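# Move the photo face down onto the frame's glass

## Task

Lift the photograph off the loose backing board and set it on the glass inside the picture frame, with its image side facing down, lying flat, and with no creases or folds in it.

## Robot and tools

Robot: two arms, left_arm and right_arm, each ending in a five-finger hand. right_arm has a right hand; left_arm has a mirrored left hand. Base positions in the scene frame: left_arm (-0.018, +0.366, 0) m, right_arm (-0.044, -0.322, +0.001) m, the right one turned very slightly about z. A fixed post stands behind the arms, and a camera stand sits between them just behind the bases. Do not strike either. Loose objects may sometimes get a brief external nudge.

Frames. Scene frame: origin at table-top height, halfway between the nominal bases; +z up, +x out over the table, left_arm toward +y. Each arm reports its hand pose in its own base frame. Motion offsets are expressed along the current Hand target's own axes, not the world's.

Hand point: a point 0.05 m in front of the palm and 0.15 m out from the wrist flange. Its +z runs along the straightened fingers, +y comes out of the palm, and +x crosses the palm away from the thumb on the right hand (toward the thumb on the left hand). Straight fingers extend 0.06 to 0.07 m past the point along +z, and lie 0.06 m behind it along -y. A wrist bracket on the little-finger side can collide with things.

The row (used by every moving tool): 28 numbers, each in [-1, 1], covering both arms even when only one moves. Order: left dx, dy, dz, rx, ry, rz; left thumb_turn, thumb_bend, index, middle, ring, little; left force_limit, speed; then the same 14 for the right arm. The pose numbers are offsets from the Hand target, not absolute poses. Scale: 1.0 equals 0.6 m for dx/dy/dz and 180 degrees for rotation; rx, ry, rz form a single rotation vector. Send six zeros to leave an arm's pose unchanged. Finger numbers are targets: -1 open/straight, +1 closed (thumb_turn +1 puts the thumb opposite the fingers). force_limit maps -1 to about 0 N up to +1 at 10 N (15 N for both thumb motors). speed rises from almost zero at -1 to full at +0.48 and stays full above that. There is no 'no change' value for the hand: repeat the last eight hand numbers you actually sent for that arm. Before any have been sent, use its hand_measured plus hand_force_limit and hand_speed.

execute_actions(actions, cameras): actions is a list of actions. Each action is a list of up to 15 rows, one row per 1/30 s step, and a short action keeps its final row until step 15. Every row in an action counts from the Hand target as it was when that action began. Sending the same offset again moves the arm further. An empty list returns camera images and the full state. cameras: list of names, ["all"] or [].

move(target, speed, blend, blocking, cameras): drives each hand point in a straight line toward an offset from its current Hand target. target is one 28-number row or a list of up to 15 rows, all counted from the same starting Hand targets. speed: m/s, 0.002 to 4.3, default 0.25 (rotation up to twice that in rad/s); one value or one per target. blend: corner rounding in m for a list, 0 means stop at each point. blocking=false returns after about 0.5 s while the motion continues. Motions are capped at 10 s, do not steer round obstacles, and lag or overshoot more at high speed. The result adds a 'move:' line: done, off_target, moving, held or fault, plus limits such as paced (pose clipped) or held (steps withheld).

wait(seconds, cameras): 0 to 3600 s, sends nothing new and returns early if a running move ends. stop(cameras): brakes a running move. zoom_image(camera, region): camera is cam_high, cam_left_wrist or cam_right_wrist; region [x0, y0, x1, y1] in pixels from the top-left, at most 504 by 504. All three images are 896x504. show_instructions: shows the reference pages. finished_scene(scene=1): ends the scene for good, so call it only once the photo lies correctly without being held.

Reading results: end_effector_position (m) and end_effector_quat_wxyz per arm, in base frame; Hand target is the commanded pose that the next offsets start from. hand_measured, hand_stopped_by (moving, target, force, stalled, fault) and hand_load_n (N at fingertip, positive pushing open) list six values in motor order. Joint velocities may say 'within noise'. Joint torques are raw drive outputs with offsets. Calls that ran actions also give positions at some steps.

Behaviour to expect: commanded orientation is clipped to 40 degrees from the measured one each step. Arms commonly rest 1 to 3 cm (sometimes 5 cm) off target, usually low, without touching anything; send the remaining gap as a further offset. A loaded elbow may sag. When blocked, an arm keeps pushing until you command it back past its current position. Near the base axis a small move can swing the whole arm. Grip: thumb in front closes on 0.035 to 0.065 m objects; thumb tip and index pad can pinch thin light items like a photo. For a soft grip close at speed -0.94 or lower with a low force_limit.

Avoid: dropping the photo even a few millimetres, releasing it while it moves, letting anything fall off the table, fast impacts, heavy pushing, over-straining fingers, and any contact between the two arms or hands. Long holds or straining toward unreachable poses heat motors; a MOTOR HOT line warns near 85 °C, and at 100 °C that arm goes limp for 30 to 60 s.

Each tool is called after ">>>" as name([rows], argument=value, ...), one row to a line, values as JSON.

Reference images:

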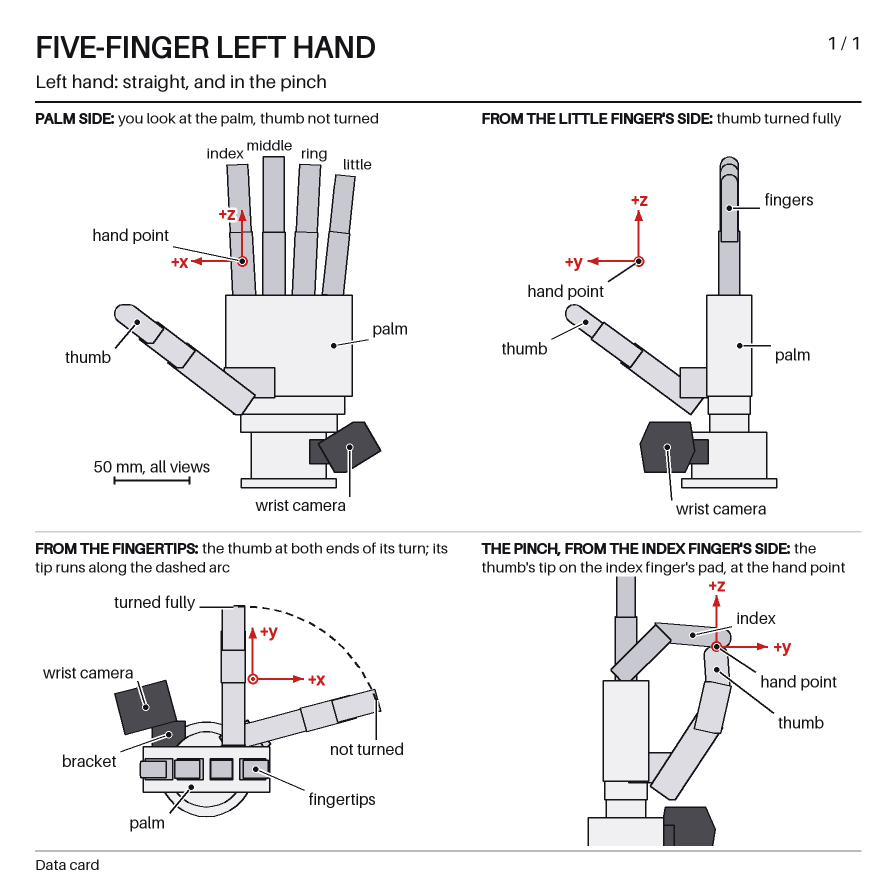

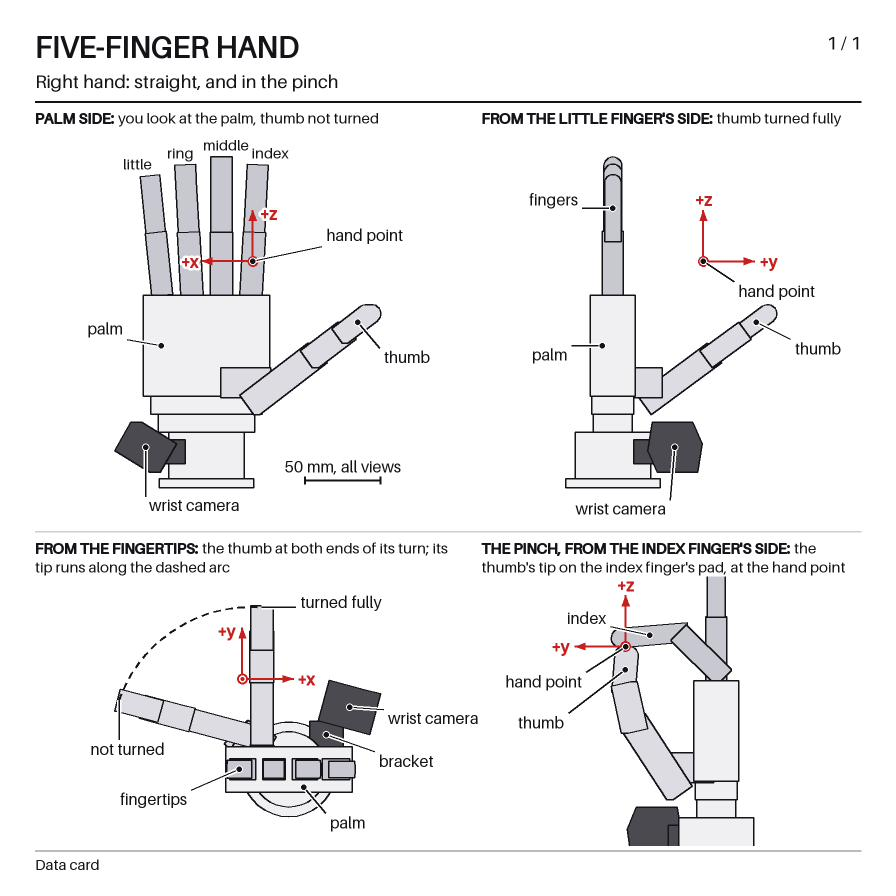

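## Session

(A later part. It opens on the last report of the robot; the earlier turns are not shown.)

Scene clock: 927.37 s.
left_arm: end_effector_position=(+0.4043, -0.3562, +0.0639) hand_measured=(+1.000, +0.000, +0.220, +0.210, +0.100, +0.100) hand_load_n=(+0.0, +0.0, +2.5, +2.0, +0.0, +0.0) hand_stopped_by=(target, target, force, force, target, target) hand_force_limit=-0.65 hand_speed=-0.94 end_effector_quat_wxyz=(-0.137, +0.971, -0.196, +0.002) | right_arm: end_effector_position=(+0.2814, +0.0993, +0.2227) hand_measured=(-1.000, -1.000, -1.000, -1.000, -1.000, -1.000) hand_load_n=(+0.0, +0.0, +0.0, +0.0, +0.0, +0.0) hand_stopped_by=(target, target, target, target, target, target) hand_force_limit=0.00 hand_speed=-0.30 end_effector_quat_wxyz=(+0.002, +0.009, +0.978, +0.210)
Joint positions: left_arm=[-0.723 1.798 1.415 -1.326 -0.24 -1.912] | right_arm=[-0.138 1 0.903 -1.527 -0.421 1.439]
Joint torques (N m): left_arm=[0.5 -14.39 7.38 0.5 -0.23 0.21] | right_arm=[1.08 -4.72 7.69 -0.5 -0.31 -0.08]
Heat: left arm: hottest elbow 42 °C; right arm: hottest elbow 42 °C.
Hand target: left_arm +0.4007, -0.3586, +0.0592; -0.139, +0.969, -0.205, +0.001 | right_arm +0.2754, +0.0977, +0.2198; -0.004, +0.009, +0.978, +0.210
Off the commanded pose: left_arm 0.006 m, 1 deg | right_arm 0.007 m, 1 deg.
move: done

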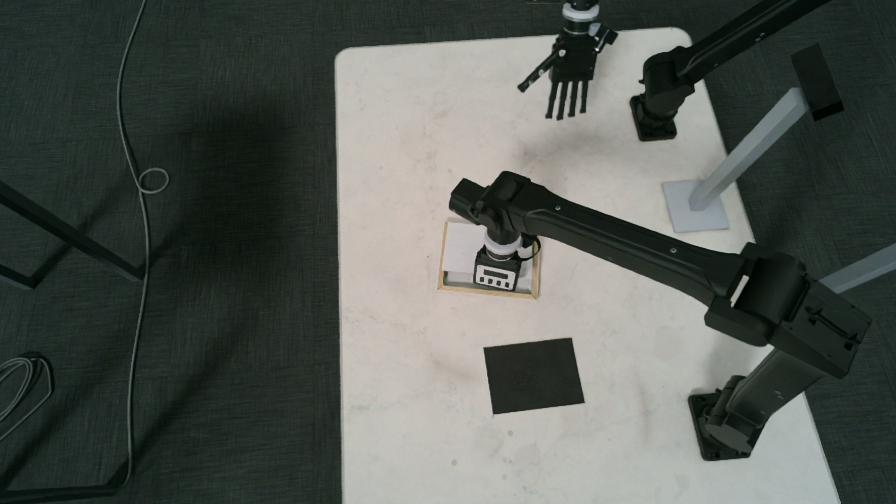

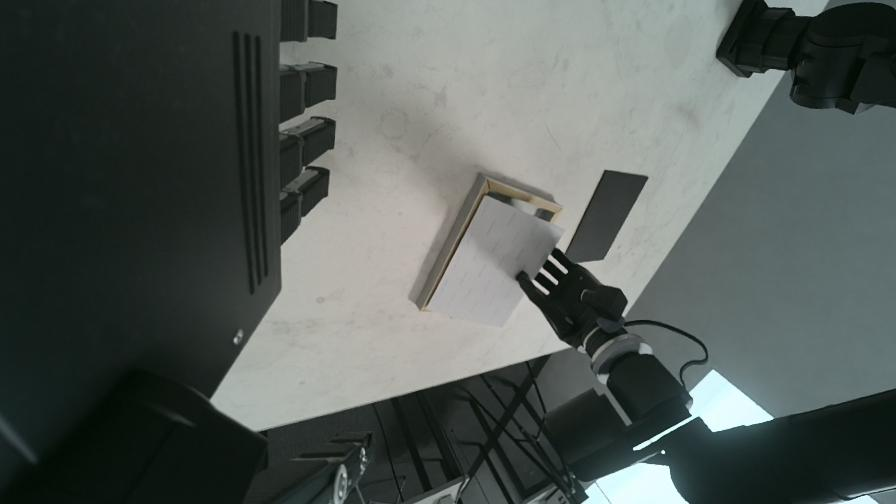

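>>> move([
  [-0.0292,-0.0222,-0.0268,0,0,0,1,0.0,0.35,0.3,0.1,0.1,-0.65,-0.94,0,0,0,0,0,0,-1,-1,-1,-1,-1,-1,0,-0.3],
  [-0.0167,-0.0048,0.011,0,0,0,1,0.0,0.35,0.3,0.1,0.1,-0.65,-0.94,0,0,0,0,0,0,-1,-1,-1,-1,-1,-1,0,-0.3],
], speed=0.05, cameras=["cam_high","cam_right_wrist"])

>>> zoom_image(camera="cam_high", region=[434, 210, 484, 300])

>>> zoom_image(camera="cam_high", region=[504, 220, 554, 310])

>>> zoom_image(camera="cam_right_wrist", region=[400, 160, 600, 340])

Scene clock: 942.87 s.
left_arm: end_effector_position=(+0.3958, -0.3488, +0.0610) hand_measured=(+1.000, +0.000, +0.220, +0.210, +0.100, +0.100) hand_load_n=(+0.0, +0.0, +2.5, +2.0, +0.0, +0.0) hand_stopped_by=(target, target, force, force, target, target) hand_force_limit=-0.65 hand_speed=-0.94 end_effector_quat_wxyz=(-0.136, +0.970, -0.199, +0.004) | right_arm: end_effector_position=(+0.2814, +0.0993, +0.2227) hand_measured=(-1.000, -1.000, -1.000, -1.000, -1.000, -1.000) hand_load_n=(+0.0, +0.0, +0.0, +0.0, +0.0, +0.0) hand_stopped_by=(target, target, target, target, target, target) hand_force_limit=0.00 hand_speed=-0.30 end_effector_quat_wxyz=(+0.002, +0.009, +0.978, +0.210)
Joint positions: left_arm=[-0.723 1.771 1.369 -1.301 -0.24 -1.906] | right_arm=[-0.138 1 0.903 -1.527 -0.421 1.439]
Joint torques (N m): left_arm=[0.32 -13.45 7.46 0.36 -0.19 0.18] | right_arm=[1.14 -4.54 7.72 -0.44 -0.3 -0.16]
Heat: left arm: hottest elbow 42 °C; right arm: hottest elbow 42 °C.
Hand target: left_arm +0.3931, -0.3504, +0.0539; -0.139, +0.969, -0.205, +0.001 | right_arm +0.2754, +0.0977, +0.2198; -0.004, +0.009, +0.978, +0.210
Off the commanded pose: left_arm 0.008 m, 1 deg | right_arm 0.007 m, 1 deg.
move: done

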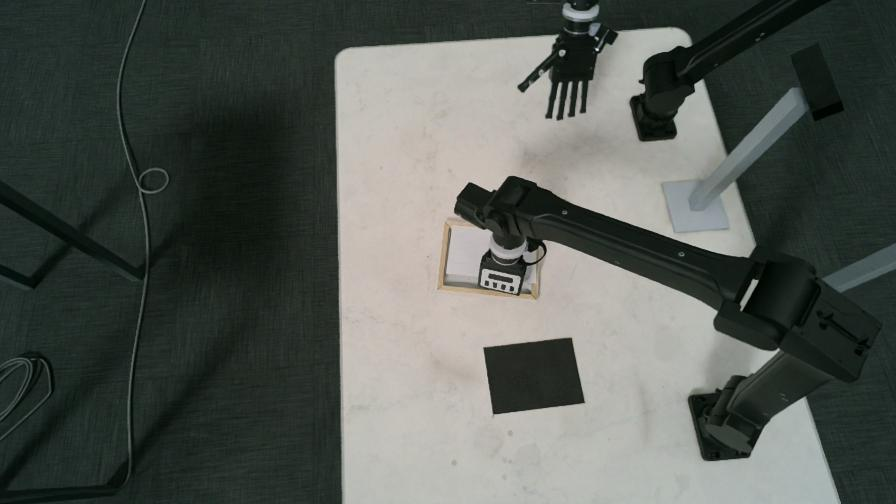

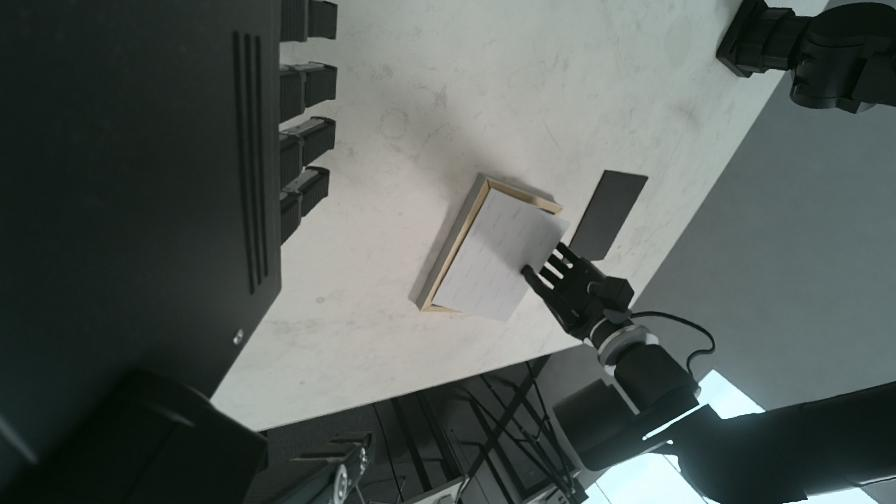

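Scaled by 5.600.

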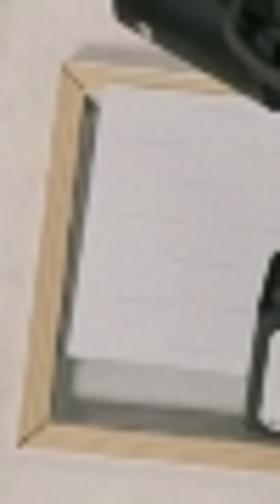

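Scaled by 5.600.

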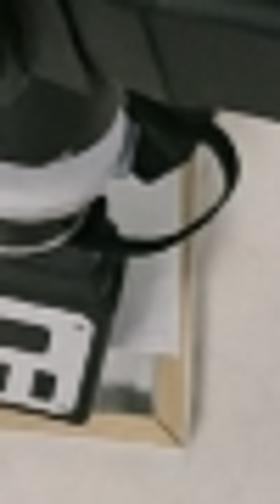

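Scaled by 2.520.

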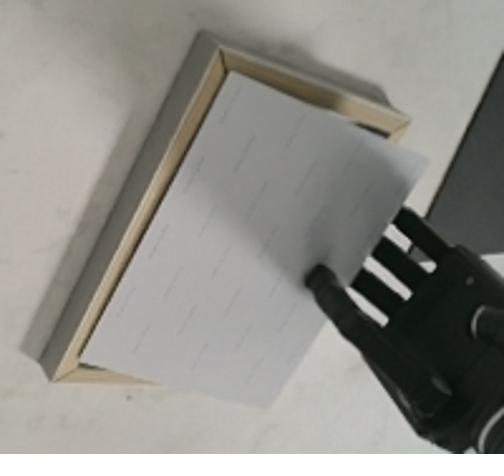

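>>> move(target=[0.0049,0.0075,0.0288,0,0,0,1,0.0,0.35,0.3,0.1,0.1,-0.65,-0.94,0,0,0,0,0,0,-1,-1,-1,-1,-1,-1,0,-0.3], speed=0.03, cameras=["cam_high","cam_right_wrist","cam_left_wrist"])

>>> zoom_image(camera="cam_high", region=[434, 210, 484, 300])

>>> zoom_image(camera="cam_high", region=[504, 220, 554, 310])

>>> zoom_image(camera="cam_right_wrist", region=[400, 160, 600, 340])

Scene clock: 958.13 s.
left_arm: end_effector_position=(+0.3976, -0.3504, +0.0439) hand_measured=(+1.000, +0.000, +0.220, +0.210, +0.100, +0.100) hand_load_n=(+0.0, +0.0, +2.5, +2.0, +0.0, +0.0) hand_stopped_by=(target, target, force, force, target, target) hand_force_limit=-0.65 hand_speed=-0.94 end_effector_quat_wxyz=(-0.136, +0.971, -0.199, +0.005) | right_arm: end_effector_position=(+0.2814, +0.0993, +0.2227) hand_measured=(-1.000, -1.000, -1.000, -1.000, -1.000, -1.000) hand_load_n=(+0.0, -0.5, +0.0, +0.0, +0.0, +0.0) hand_stopped_by=(target, target, target, target, target, target) hand_force_limit=0.00 hand_speed=-0.30 end_effector_quat_wxyz=(+0.002, +0.009, +0.978, +0.210)
Joint positions: left_arm=[-0.723 1.794 1.352 -1.259 -0.24 -1.906] | right_arm=[-0.138 1 0.903 -1.527 -0.421 1.439]
Joint torques (N m): left_arm=[0.91 -13.45 7.35 0.38 -0.17 0.21] | right_arm=[0.91 -4.72 7.66 -0.55 -0.26 -0.12]
Heat: left arm: hottest elbow 42 °C; right arm: hottest elbow 42 °C.
Hand target: left_arm +0.3951, -0.3509, +0.0362; -0.139, +0.969, -0.205, +0.002 | right_arm +0.2754, +0.0977, +0.2198; -0.004, +0.009, +0.978, +0.210
Off the commanded pose: left_arm 0.008 m, 1 deg | right_arm 0.007 m, 1 deg.
move: done

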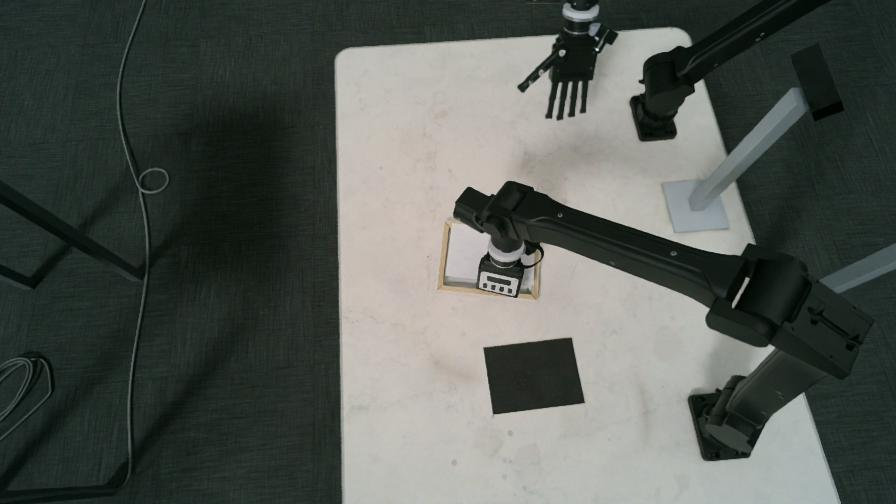

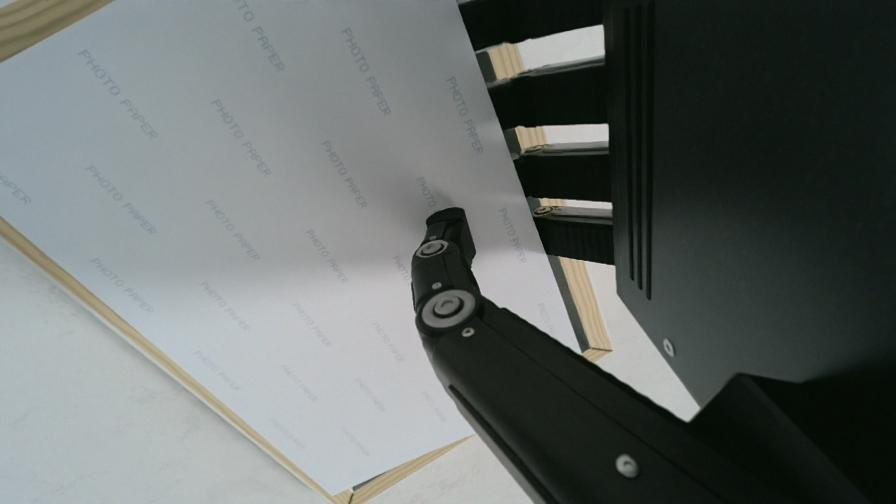

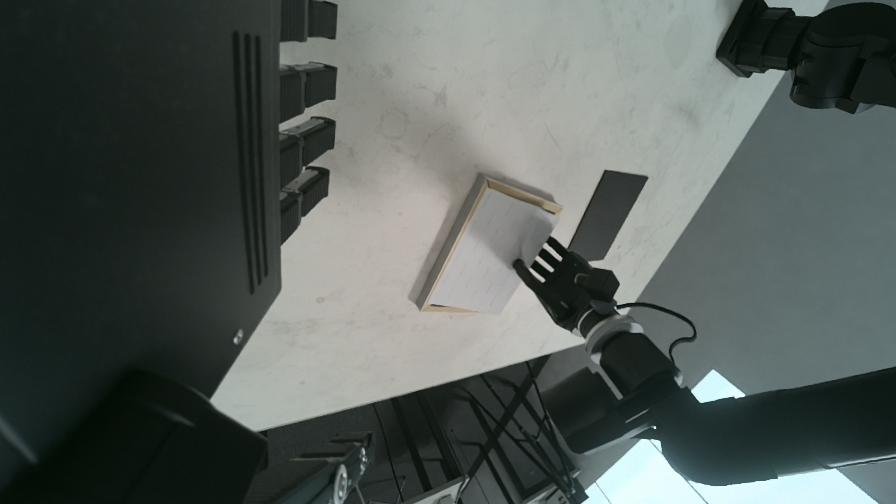

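Scaled by 5.600.

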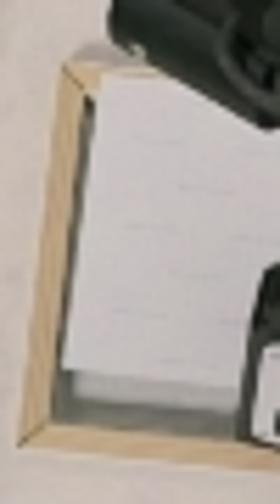

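Scaled by 5.600.

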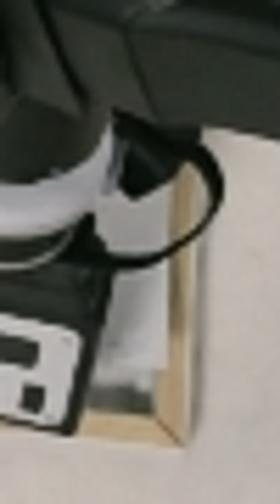

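Scaled by 2.520.

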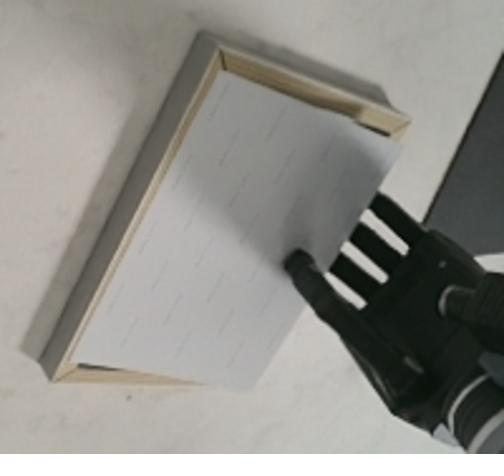

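>>> move([
  [-0.011,-0.033,-0.042,0,0,0,1,0.0,0.35,0.3,0.1,0.1,-0.65,-0.94,0,0,0,0,0,0,-1,-1,-1,-1,-1,-1,0,-0.3],
  [0.001,-0.0133,-0.01,0,0,0,1,0.0,0.35,0.3,0.1,0.1,-0.65,-0.94,0,0,0,0,0,0,-1,-1,-1,-1,-1,-1,0,-0.3],
], speed=0.05, cameras=["cam_high","cam_right_wrist"])

>>> zoom_image(camera="cam_high", region=[434, 210, 484, 300])

>>> zoom_image(camera="cam_high", region=[504, 220, 554, 310])

>>> zoom_image(camera="cam_right_wrist", region=[400, 160, 600, 340])

Scene clock: 985.20 s.
left_arm: end_effector_position=(+0.3976, -0.3442, +0.0490) hand_measured=(+1.000, +0.000, +0.220, +0.210, +0.100, +0.100) hand_load_n=(+0.0, +0.0, +2.5, +2.0, +0.0, +0.0) hand_stopped_by=(target, target, force, force, target, target) hand_force_limit=-0.65 hand_speed=-0.94 end_effector_quat_wxyz=(-0.138, +0.969, -0.203, +0.002) | right_arm: end_effector_position=(+0.2814, +0.0993, +0.2227) hand_measured=(-1.000, -1.000, -1.000, -1.000, -1.000, -1.000) hand_load_n=(+0.0, +0.0, +0.0, +0.0, +0.0, +0.0) hand_stopped_by=(target, target, target, target, target, target) hand_force_limit=0.00 hand_speed=-0.30 end_effector_quat_wxyz=(+0.002, +0.009, +0.978, +0.210)
Joint positions: left_arm=[-0.714 1.783 1.352 -1.274 -0.243 -1.888] | right_arm=[-0.138 1 0.903 -1.527 -0.421 1.439]
Joint torques (N m): left_arm=[0.44 -13.04 7.94 0.29 -0.18 0.14] | right_arm=[0.67 -4.6 7.71 -0.5 -0.28 -0.12]
Heat: left arm: hottest elbow 41 °C; right arm: hottest elbow 42 °C.
Hand target: left_arm +0.3984, -0.3457, +0.0440; -0.139, +0.969, -0.205, +0.001 | right_arm +0.2754, +0.0977, +0.2198; -0.004, +0.009, +0.978, +0.210
Off the commanded pose: left_arm 0.005 m, 0 deg | right_arm 0.007 m, 1 deg.
move: done

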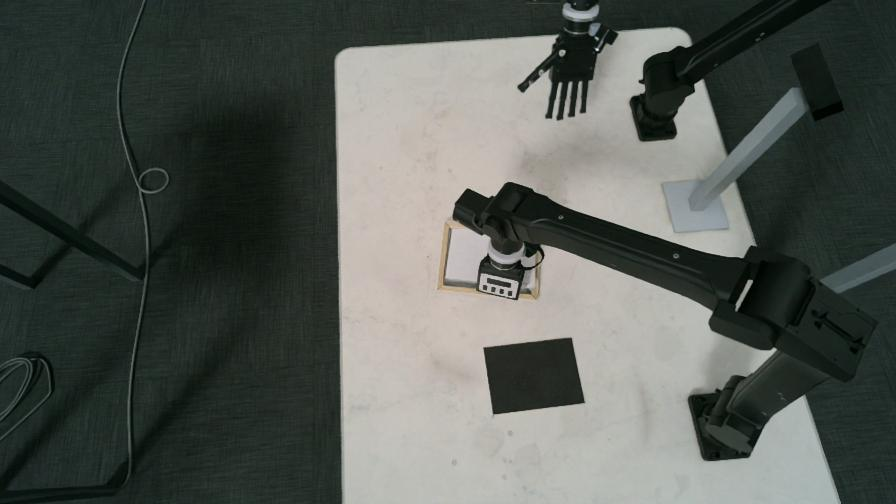

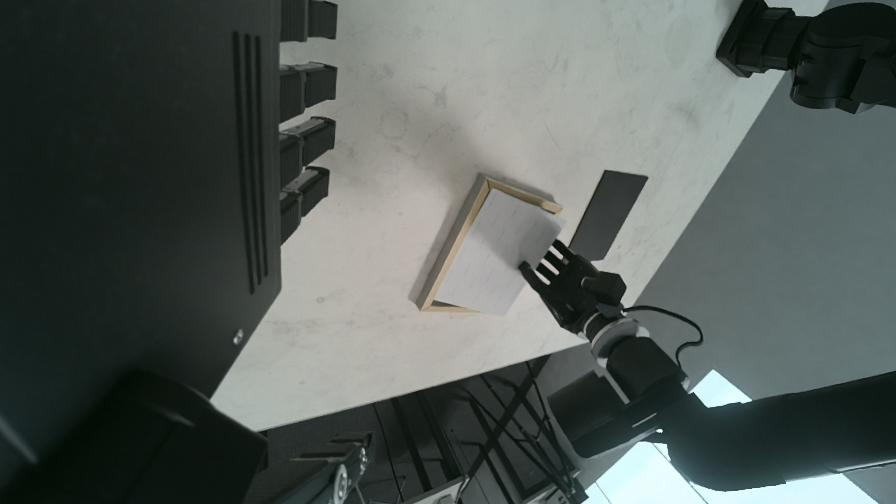

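Scaled by 5.600.

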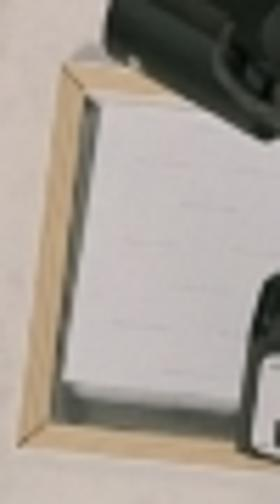

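Scaled by 5.600.

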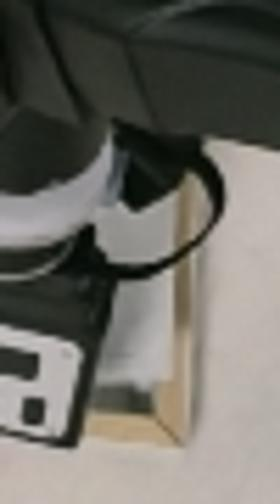

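Scaled by 2.520.

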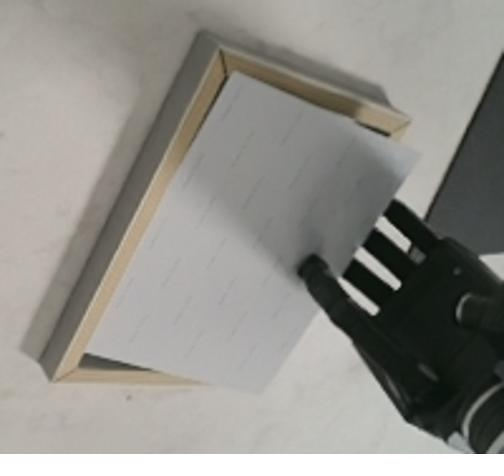

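>>> move([
  [0.0063,-0.0177,-0.03,0,0,0,1,0.0,0.35,0.3,0.1,0.1,-0.65,-0.94,0,0,0,0,0,0,-1,-1,-1,-1,-1,-1,0,-0.3],
  [0.0097,-0.0025,0.0122,0,0,0,1,0.0,0.35,0.3,0.1,0.1,-0.65,-0.94,0,0,0,0,0,0,-1,-1,-1,-1,-1,-1,0,-0.3],
], speed=0.05, cameras=["cam_high","cam_right_wrist","cam_left_wrist"])

>>> zoom_image(camera="cam_high", region=[434, 210, 484, 300])

>>> zoom_image(camera="cam_high", region=[504, 220, 554, 310])

>>> zoom_image(camera="cam_right_wrist", region=[400, 160, 600, 340])

Scene clock: 1000.77 s.
left_arm: end_effector_position=(+0.4006, -0.3443, +0.0403) hand_measured=(+1.000, +0.000, +0.220, +0.210, +0.100, +0.100) hand_load_n=(+0.0, +0.0, +2.5, +2.0, +0.0, +0.0) hand_stopped_by=(target, target, force, force, target, target) hand_force_limit=-0.65 hand_speed=-0.94 end_effector_quat_wxyz=(-0.139, +0.969, -0.204, +0.000) | right_arm: end_effector_position=(+0.2814, +0.0993, +0.2227) hand_measured=(-1.000, -1.000, -1.000, -1.000, -1.000, -1.000) hand_load_n=(+0.0, +0.0, +0.0, +0.5, +0.0, +0.0) hand_stopped_by=(target, target, target, target, target, target) hand_force_limit=0.00 hand_speed=-0.30 end_effector_quat_wxyz=(+0.002, +0.009, +0.978, +0.210)
Joint positions: left_arm=[-0.71 1.8 1.352 -1.259 -0.244 -1.883] | right_arm=[-0.138 1 0.903 -1.527 -0.421 1.439]
Joint torques (N m): left_arm=[0.62 -13.27 8.25 0.42 -0.2 0.14] | right_arm=[1.26 -4.54 7.75 -0.54 -0.31 -0.11]
Heat: left arm: hottest elbow 41 °C; right arm: hottest elbow 42 °C.
Hand target: left_arm +0.4049, -0.3448, +0.0371; -0.139, +0.969, -0.205, +0.001 | right_arm +0.2754, +0.0977, +0.2198; -0.004, +0.009, +0.978, +0.210
Off the commanded pose: left_arm 0.005 m, 0 deg | right_arm 0.007 m, 1 deg.
move: done

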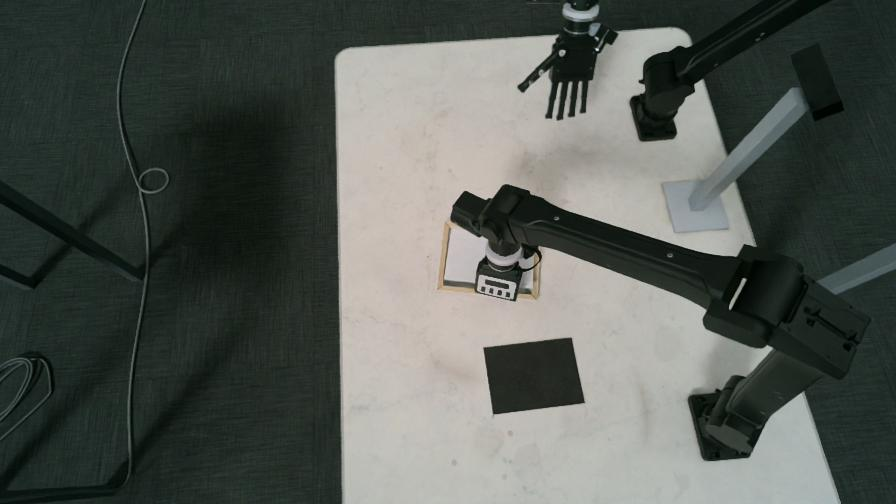

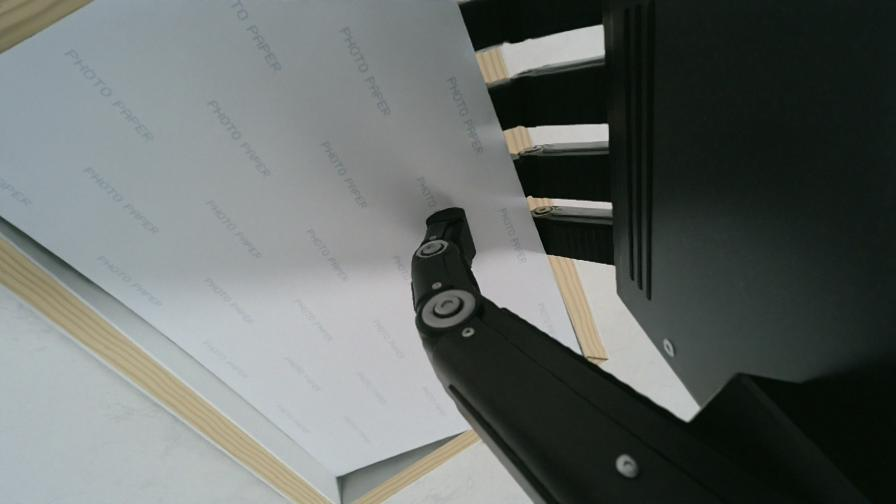

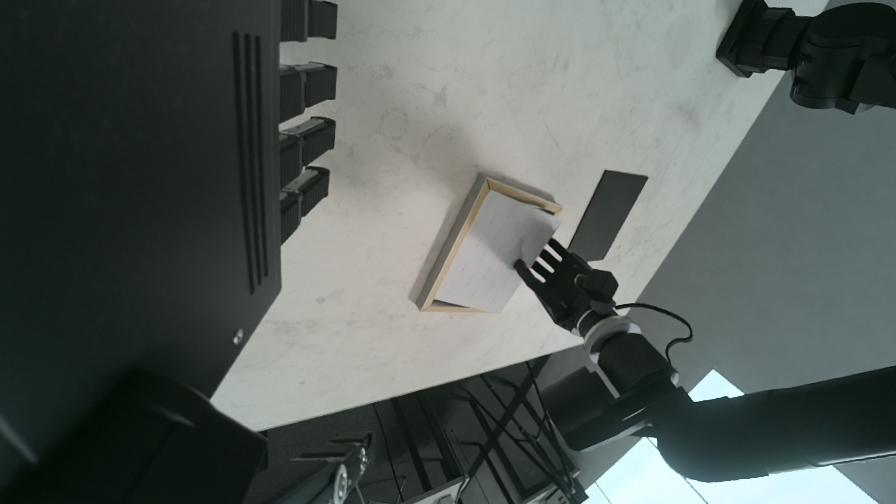

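Scaled by 5.600.

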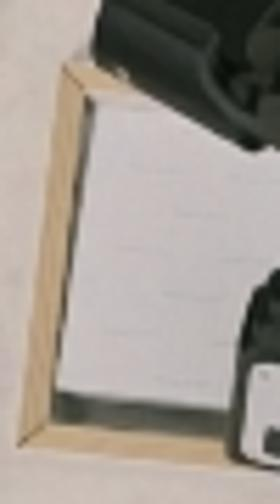

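Scaled by 5.600.

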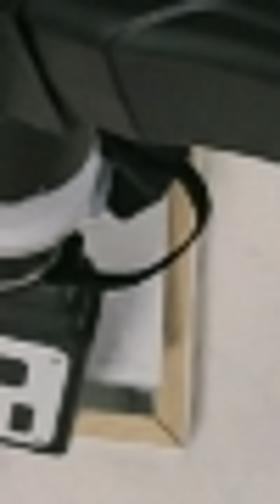

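Scaled by 2.520.

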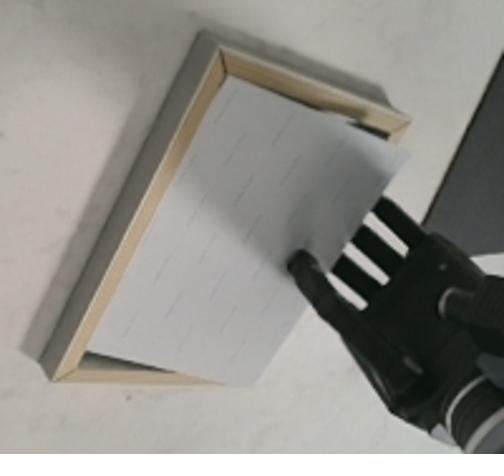

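>>> move(target=[0.006,-0.0022,0.016,-0.0327,0.0065,0,1,0.0,0.35,0.3,0.1,0.1,-0.65,-0.94,0,0,0,0,0,0,-1,-1,-1,-1,-1,-1,0,-0.3], speed=0.05, cameras=["cam_high","cam_right_wrist","cam_left_wrist"])

>>> zoom_image(camera="cam_high", region=[434, 210, 484, 300])

>>> zoom_image(camera="cam_high", region=[504, 220, 554, 310])

>>> zoom_image(camera="cam_right_wrist", region=[400, 160, 600, 340])

Scene clock: 1026.53 s.
left_arm: end_effector_position=(+0.4058, -0.3457, +0.0369) hand_measured=(+1.000, +0.000, +0.220, +0.210, +0.100, +0.100) hand_load_n=(+0.0, +0.0, +2.5, +2.0, -2.0, +0.0) hand_stopped_by=(target, target, force, force, target, target) hand_force_limit=-0.65 hand_speed=-0.94 end_effector_quat_wxyz=(-0.089, +0.974, -0.208, -0.002) | right_arm: end_effector_position=(+0.2814, +0.0993, +0.2227) hand_measured=(-1.000, -1.000, -1.000, -1.000, -1.000, -1.000) hand_load_n=(+0.0, +0.0, +0.0, +0.0, +0.0, +0.0) hand_stopped_by=(target, target, target, target, target, target) hand_force_limit=0.00 hand_speed=-0.30 end_effector_quat_wxyz=(+0.002, +0.009, +0.978, +0.210)
Joint positions: left_arm=[-0.668 1.787 1.319 -1.185 -0.157 -1.826] | right_arm=[-0.138 1 0.903 -1.527 -0.421 1.439]
Joint torques (N m): left_arm=[1.32 -13.39 6.56 1.29 -0.03 0.18] | right_arm=[0.85 -4.25 7.77 -0.36 -0.31 -0.13]
Heat: left arm: hottest elbow 41 °C; right arm: hottest elbow 42 °C.
Hand target: left_arm +0.4092, -0.3425, +0.0280; -0.087, +0.975, -0.206, +0.001 | right_arm +0.2754, +0.0977, +0.2198; -0.004, +0.009, +0.978, +0.210
Off the commanded pose: left_arm 0.010 m, 0 deg | right_arm 0.007 m, 1 deg.
move: done

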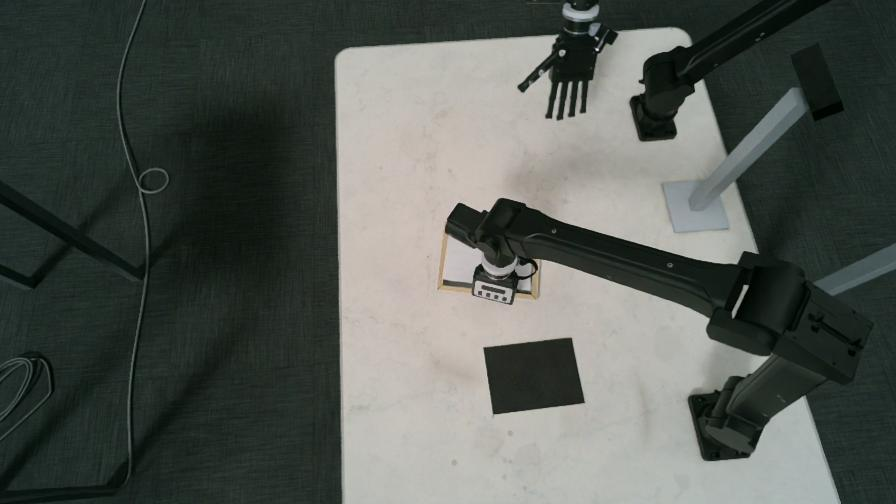

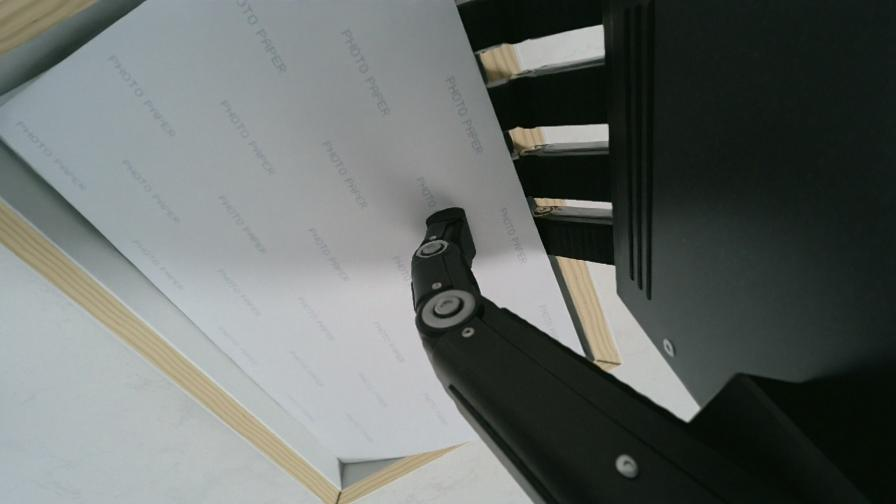

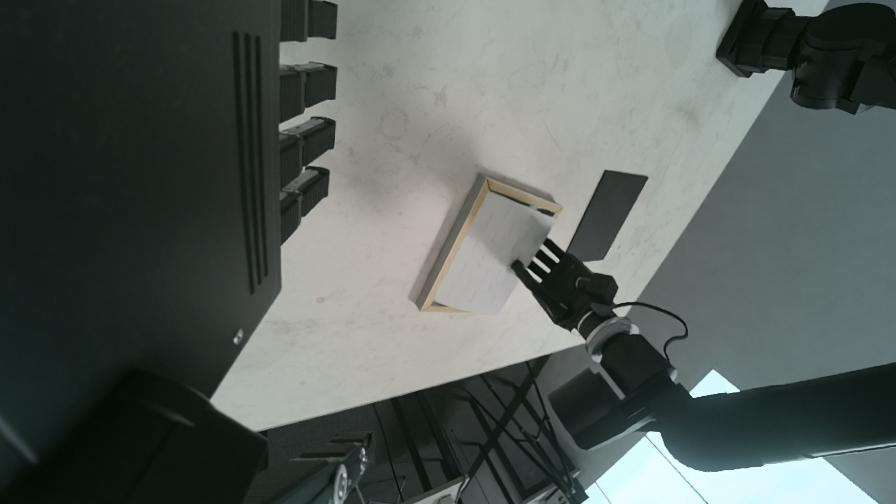

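Scaled by 5.600.

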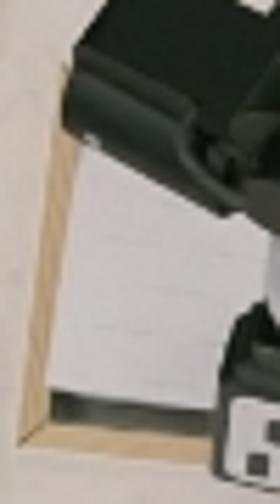

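Scaled by 5.600.

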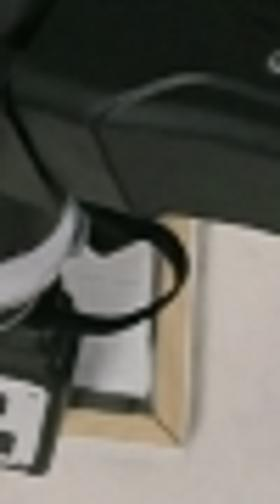

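Scaled by 2.520.

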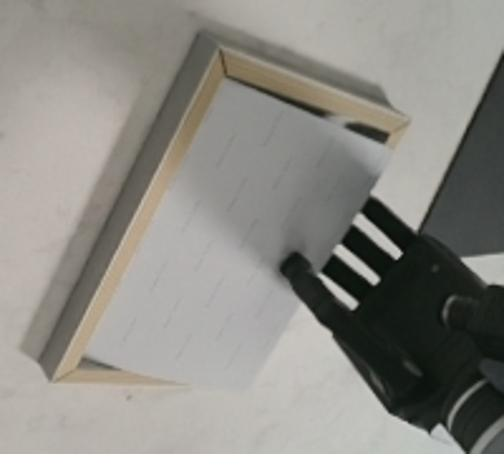

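>>> move(target=[-0.0003,-0.0017,-0.0098,-0.0004,-0.0019,-0.0109,1,0.0,0.35,0.3,0.1,0.1,-0.65,-0.94,0,0,0,0,0,0,-1,-1,-1,-1,-1,-1,0,-0.3], speed=0.05, cameras=["cam_high","cam_right_wrist","cam_left_wrist"])

>>> zoom_image(camera="cam_high", region=[434, 210, 484, 300])

>>> zoom_image(camera="cam_left_wrist", region=[0, 0, 504, 504])

>>> zoom_image(camera="cam_right_wrist", region=[400, 160, 600, 340])

Scene clock: 1045.00 s.
left_arm: end_effector_position=(+0.4063, -0.3459, +0.0373) hand_measured=(+1.000, +0.000, +0.220, +0.210, +0.100, +0.100) hand_load_n=(-0.5, +0.0, +2.0, +2.0, -1.5, +0.0) hand_stopped_by=(target, target, force, force, target, target) hand_force_limit=-0.65 hand_speed=-0.94 end_effector_quat_wxyz=(-0.088, +0.975, -0.203, -0.001) | right_arm: end_effector_position=(+0.2814, +0.0993, +0.2227) hand_measured=(-1.000, -1.000, -1.000, -1.000, -1.000, -1.000) hand_load_n=(+0.0, +0.0, +0.0, +0.0, +0.0, +0.0) hand_stopped_by=(target, target, target, target, target, target) hand_force_limit=0.00 hand_speed=-0.30 end_effector_quat_wxyz=(+0.002, +0.009, +0.978, +0.210)
Joint positions: left_arm=[-0.668 1.787 1.319 -1.185 -0.156 -1.835] | right_arm=[-0.138 1 0.903 -1.527 -0.421 1.439]
Joint torques (N m): left_arm=[0.91 -15.03 7.06 0.47 0.03 -0.04] | right_arm=[0.91 -5.07 7.51 -0.53 -0.32 -0.11]
Heat: left arm: hottest elbow 40 °C; right arm: hottest elbow 42 °C.
Hand target: left_arm +0.4093, -0.3425, +0.0340; -0.087, +0.978, -0.189, -0.001 | right_arm +0.2754, +0.0977, +0.2198; -0.004, +0.009, +0.978, +0.210
Off the commanded pose: left_arm 0.006 m, 2 deg | right_arm 0.007 m, 1 deg.
move: done

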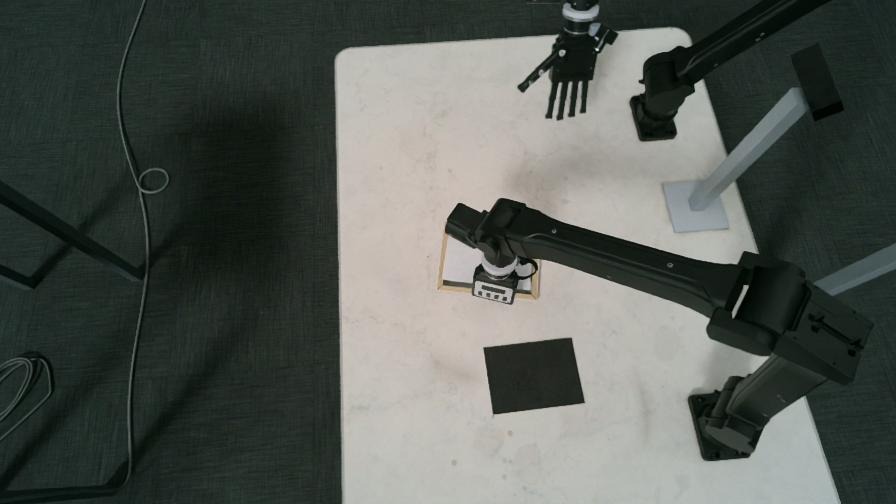

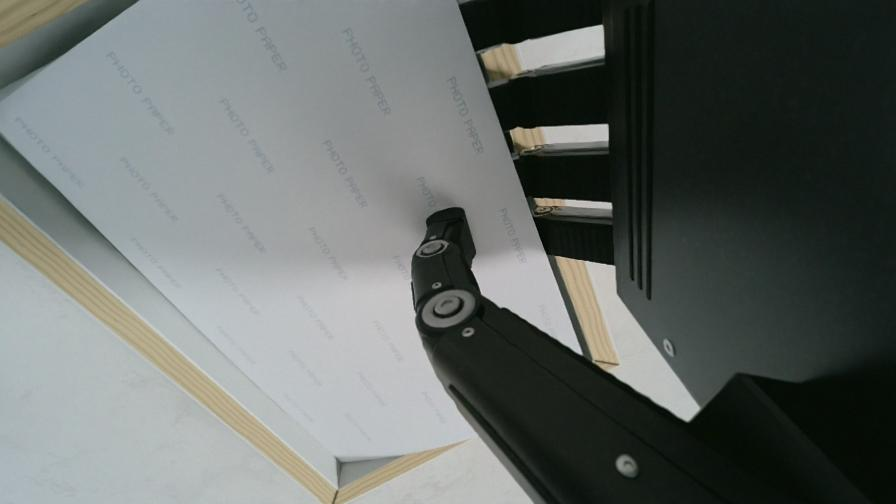

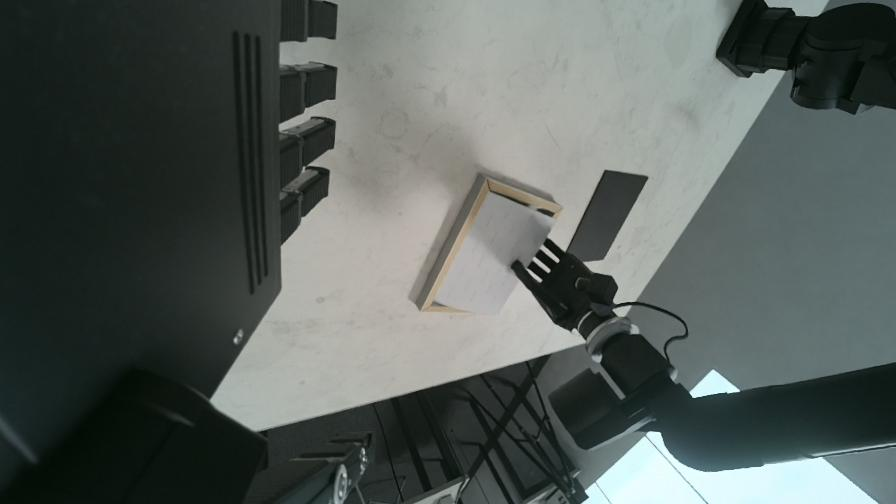

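Scaled by 5.600.

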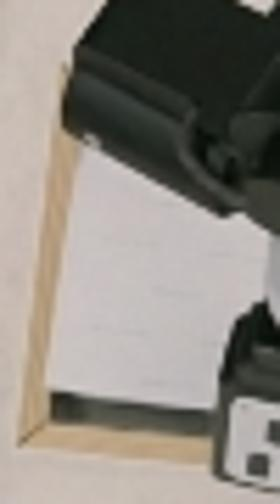

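Scaled by 1.000.

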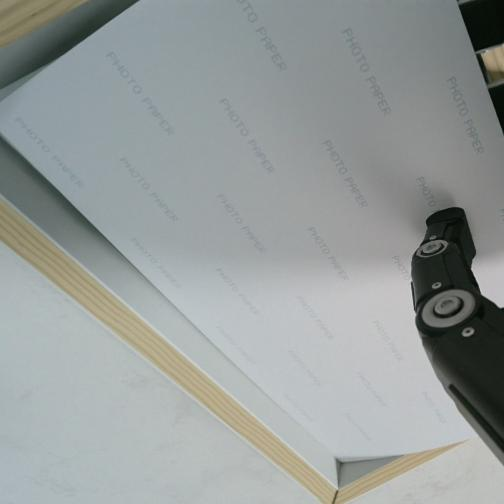

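Scaled by 2.520.

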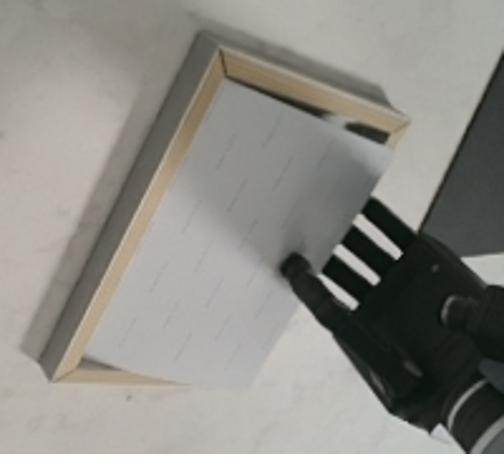

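>>> move(target=[0,0,0,0,0,0,1,0.0,0.35,0.3,0.1,0.1,-0.65,-0.94,-0.181,0.255,0.2042,-0.0889,0,0,-1,-1,-1,-0.2,-0.2,-0.2,0,-0.3], speed=0.12, cameras=["cam_high","cam_right_wrist","cam_left_wrist"])

Scene clock: 1071.43 s.
left_arm: end_effector_position=(+0.4063, -0.3459, +0.0373) hand_measured=(+1.000, +0.000, +0.220, +0.210, +0.100, +0.100) hand_load_n=(-0.5, +0.0, +2.5, +2.0, -1.0, +0.0) hand_stopped_by=(target, target, force, force, target, target) hand_force_limit=-0.65 hand_speed=-0.94 end_effector_quat_wxyz=(-0.088, +0.975, -0.203, -0.001) | right_arm: end_effector_position=(+0.3747, +0.2793, +0.1584) hand_measured=(-1.000, -1.000, -1.000, -0.200, -0.200, -0.200) hand_load_n=(+0.0, +0.0, +0.0, +0.0, +0.0, +0.0) hand_stopped_by=(target, target, target, target, target, target) hand_force_limit=0.00 hand_speed=-0.30 end_effector_quat_wxyz=(-0.016, +0.013, +0.941, +0.338)
Joint positions: left_arm=[-0.668 1.787 1.319 -1.185 -0.156 -1.835] | right_arm=[0.308 1.351 0.884 -0.883 -0.661 1.983]
Joint torques (N m): left_arm=[1.32 -15.09 7.1 0.38 0.05 -0.07] | right_arm=[2.96 -8.53 10.47 1.05 -0.57 0.05]
Heat: left arm: hottest elbow 40 °C; right arm: hottest elbow 42 °C.
Hand target: left_arm +0.4093, -0.3425, +0.0340; -0.087, +0.978, -0.189, -0.001 | right_arm +0.3865, +0.2858, +0.1697; -0.002, +0.010, +0.939, +0.344
Off the commanded pose: left_arm 0.006 m, 2 deg | right_arm 0.018 m, 2 deg.
move: off_target (right_arm)

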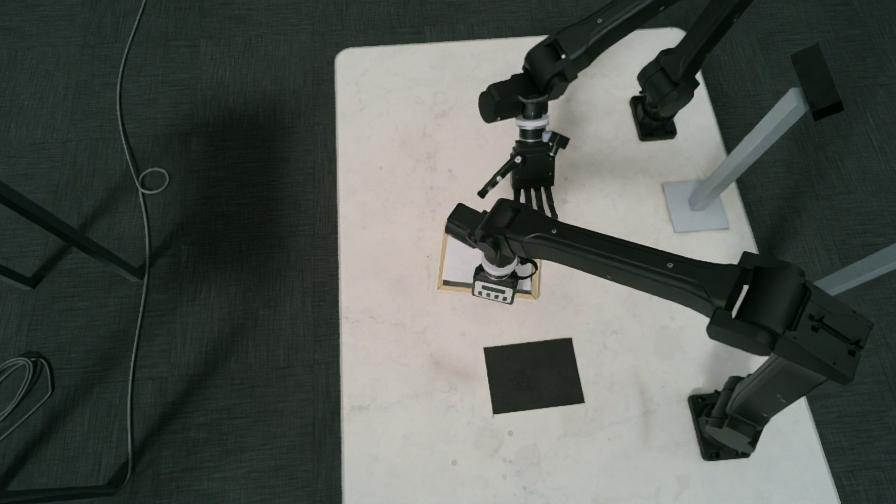

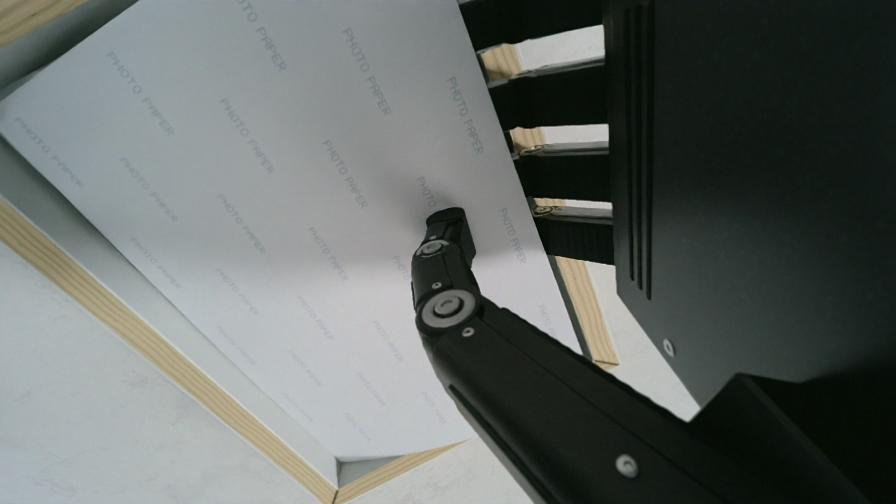

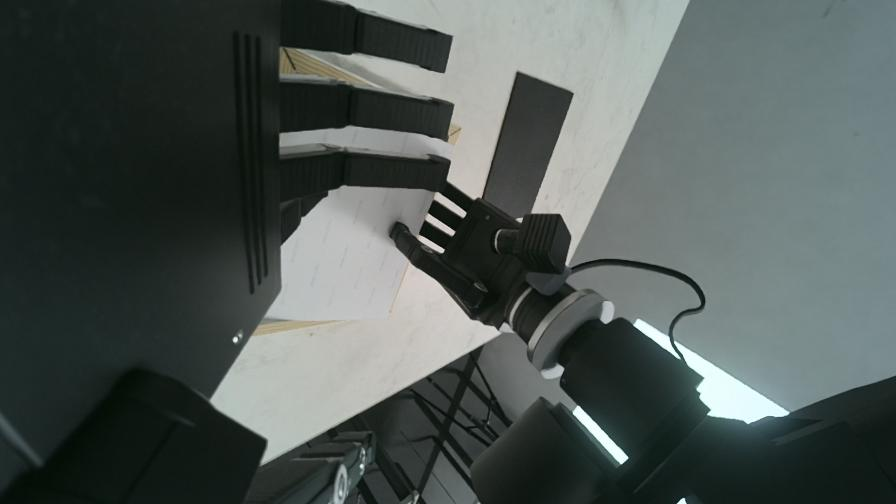

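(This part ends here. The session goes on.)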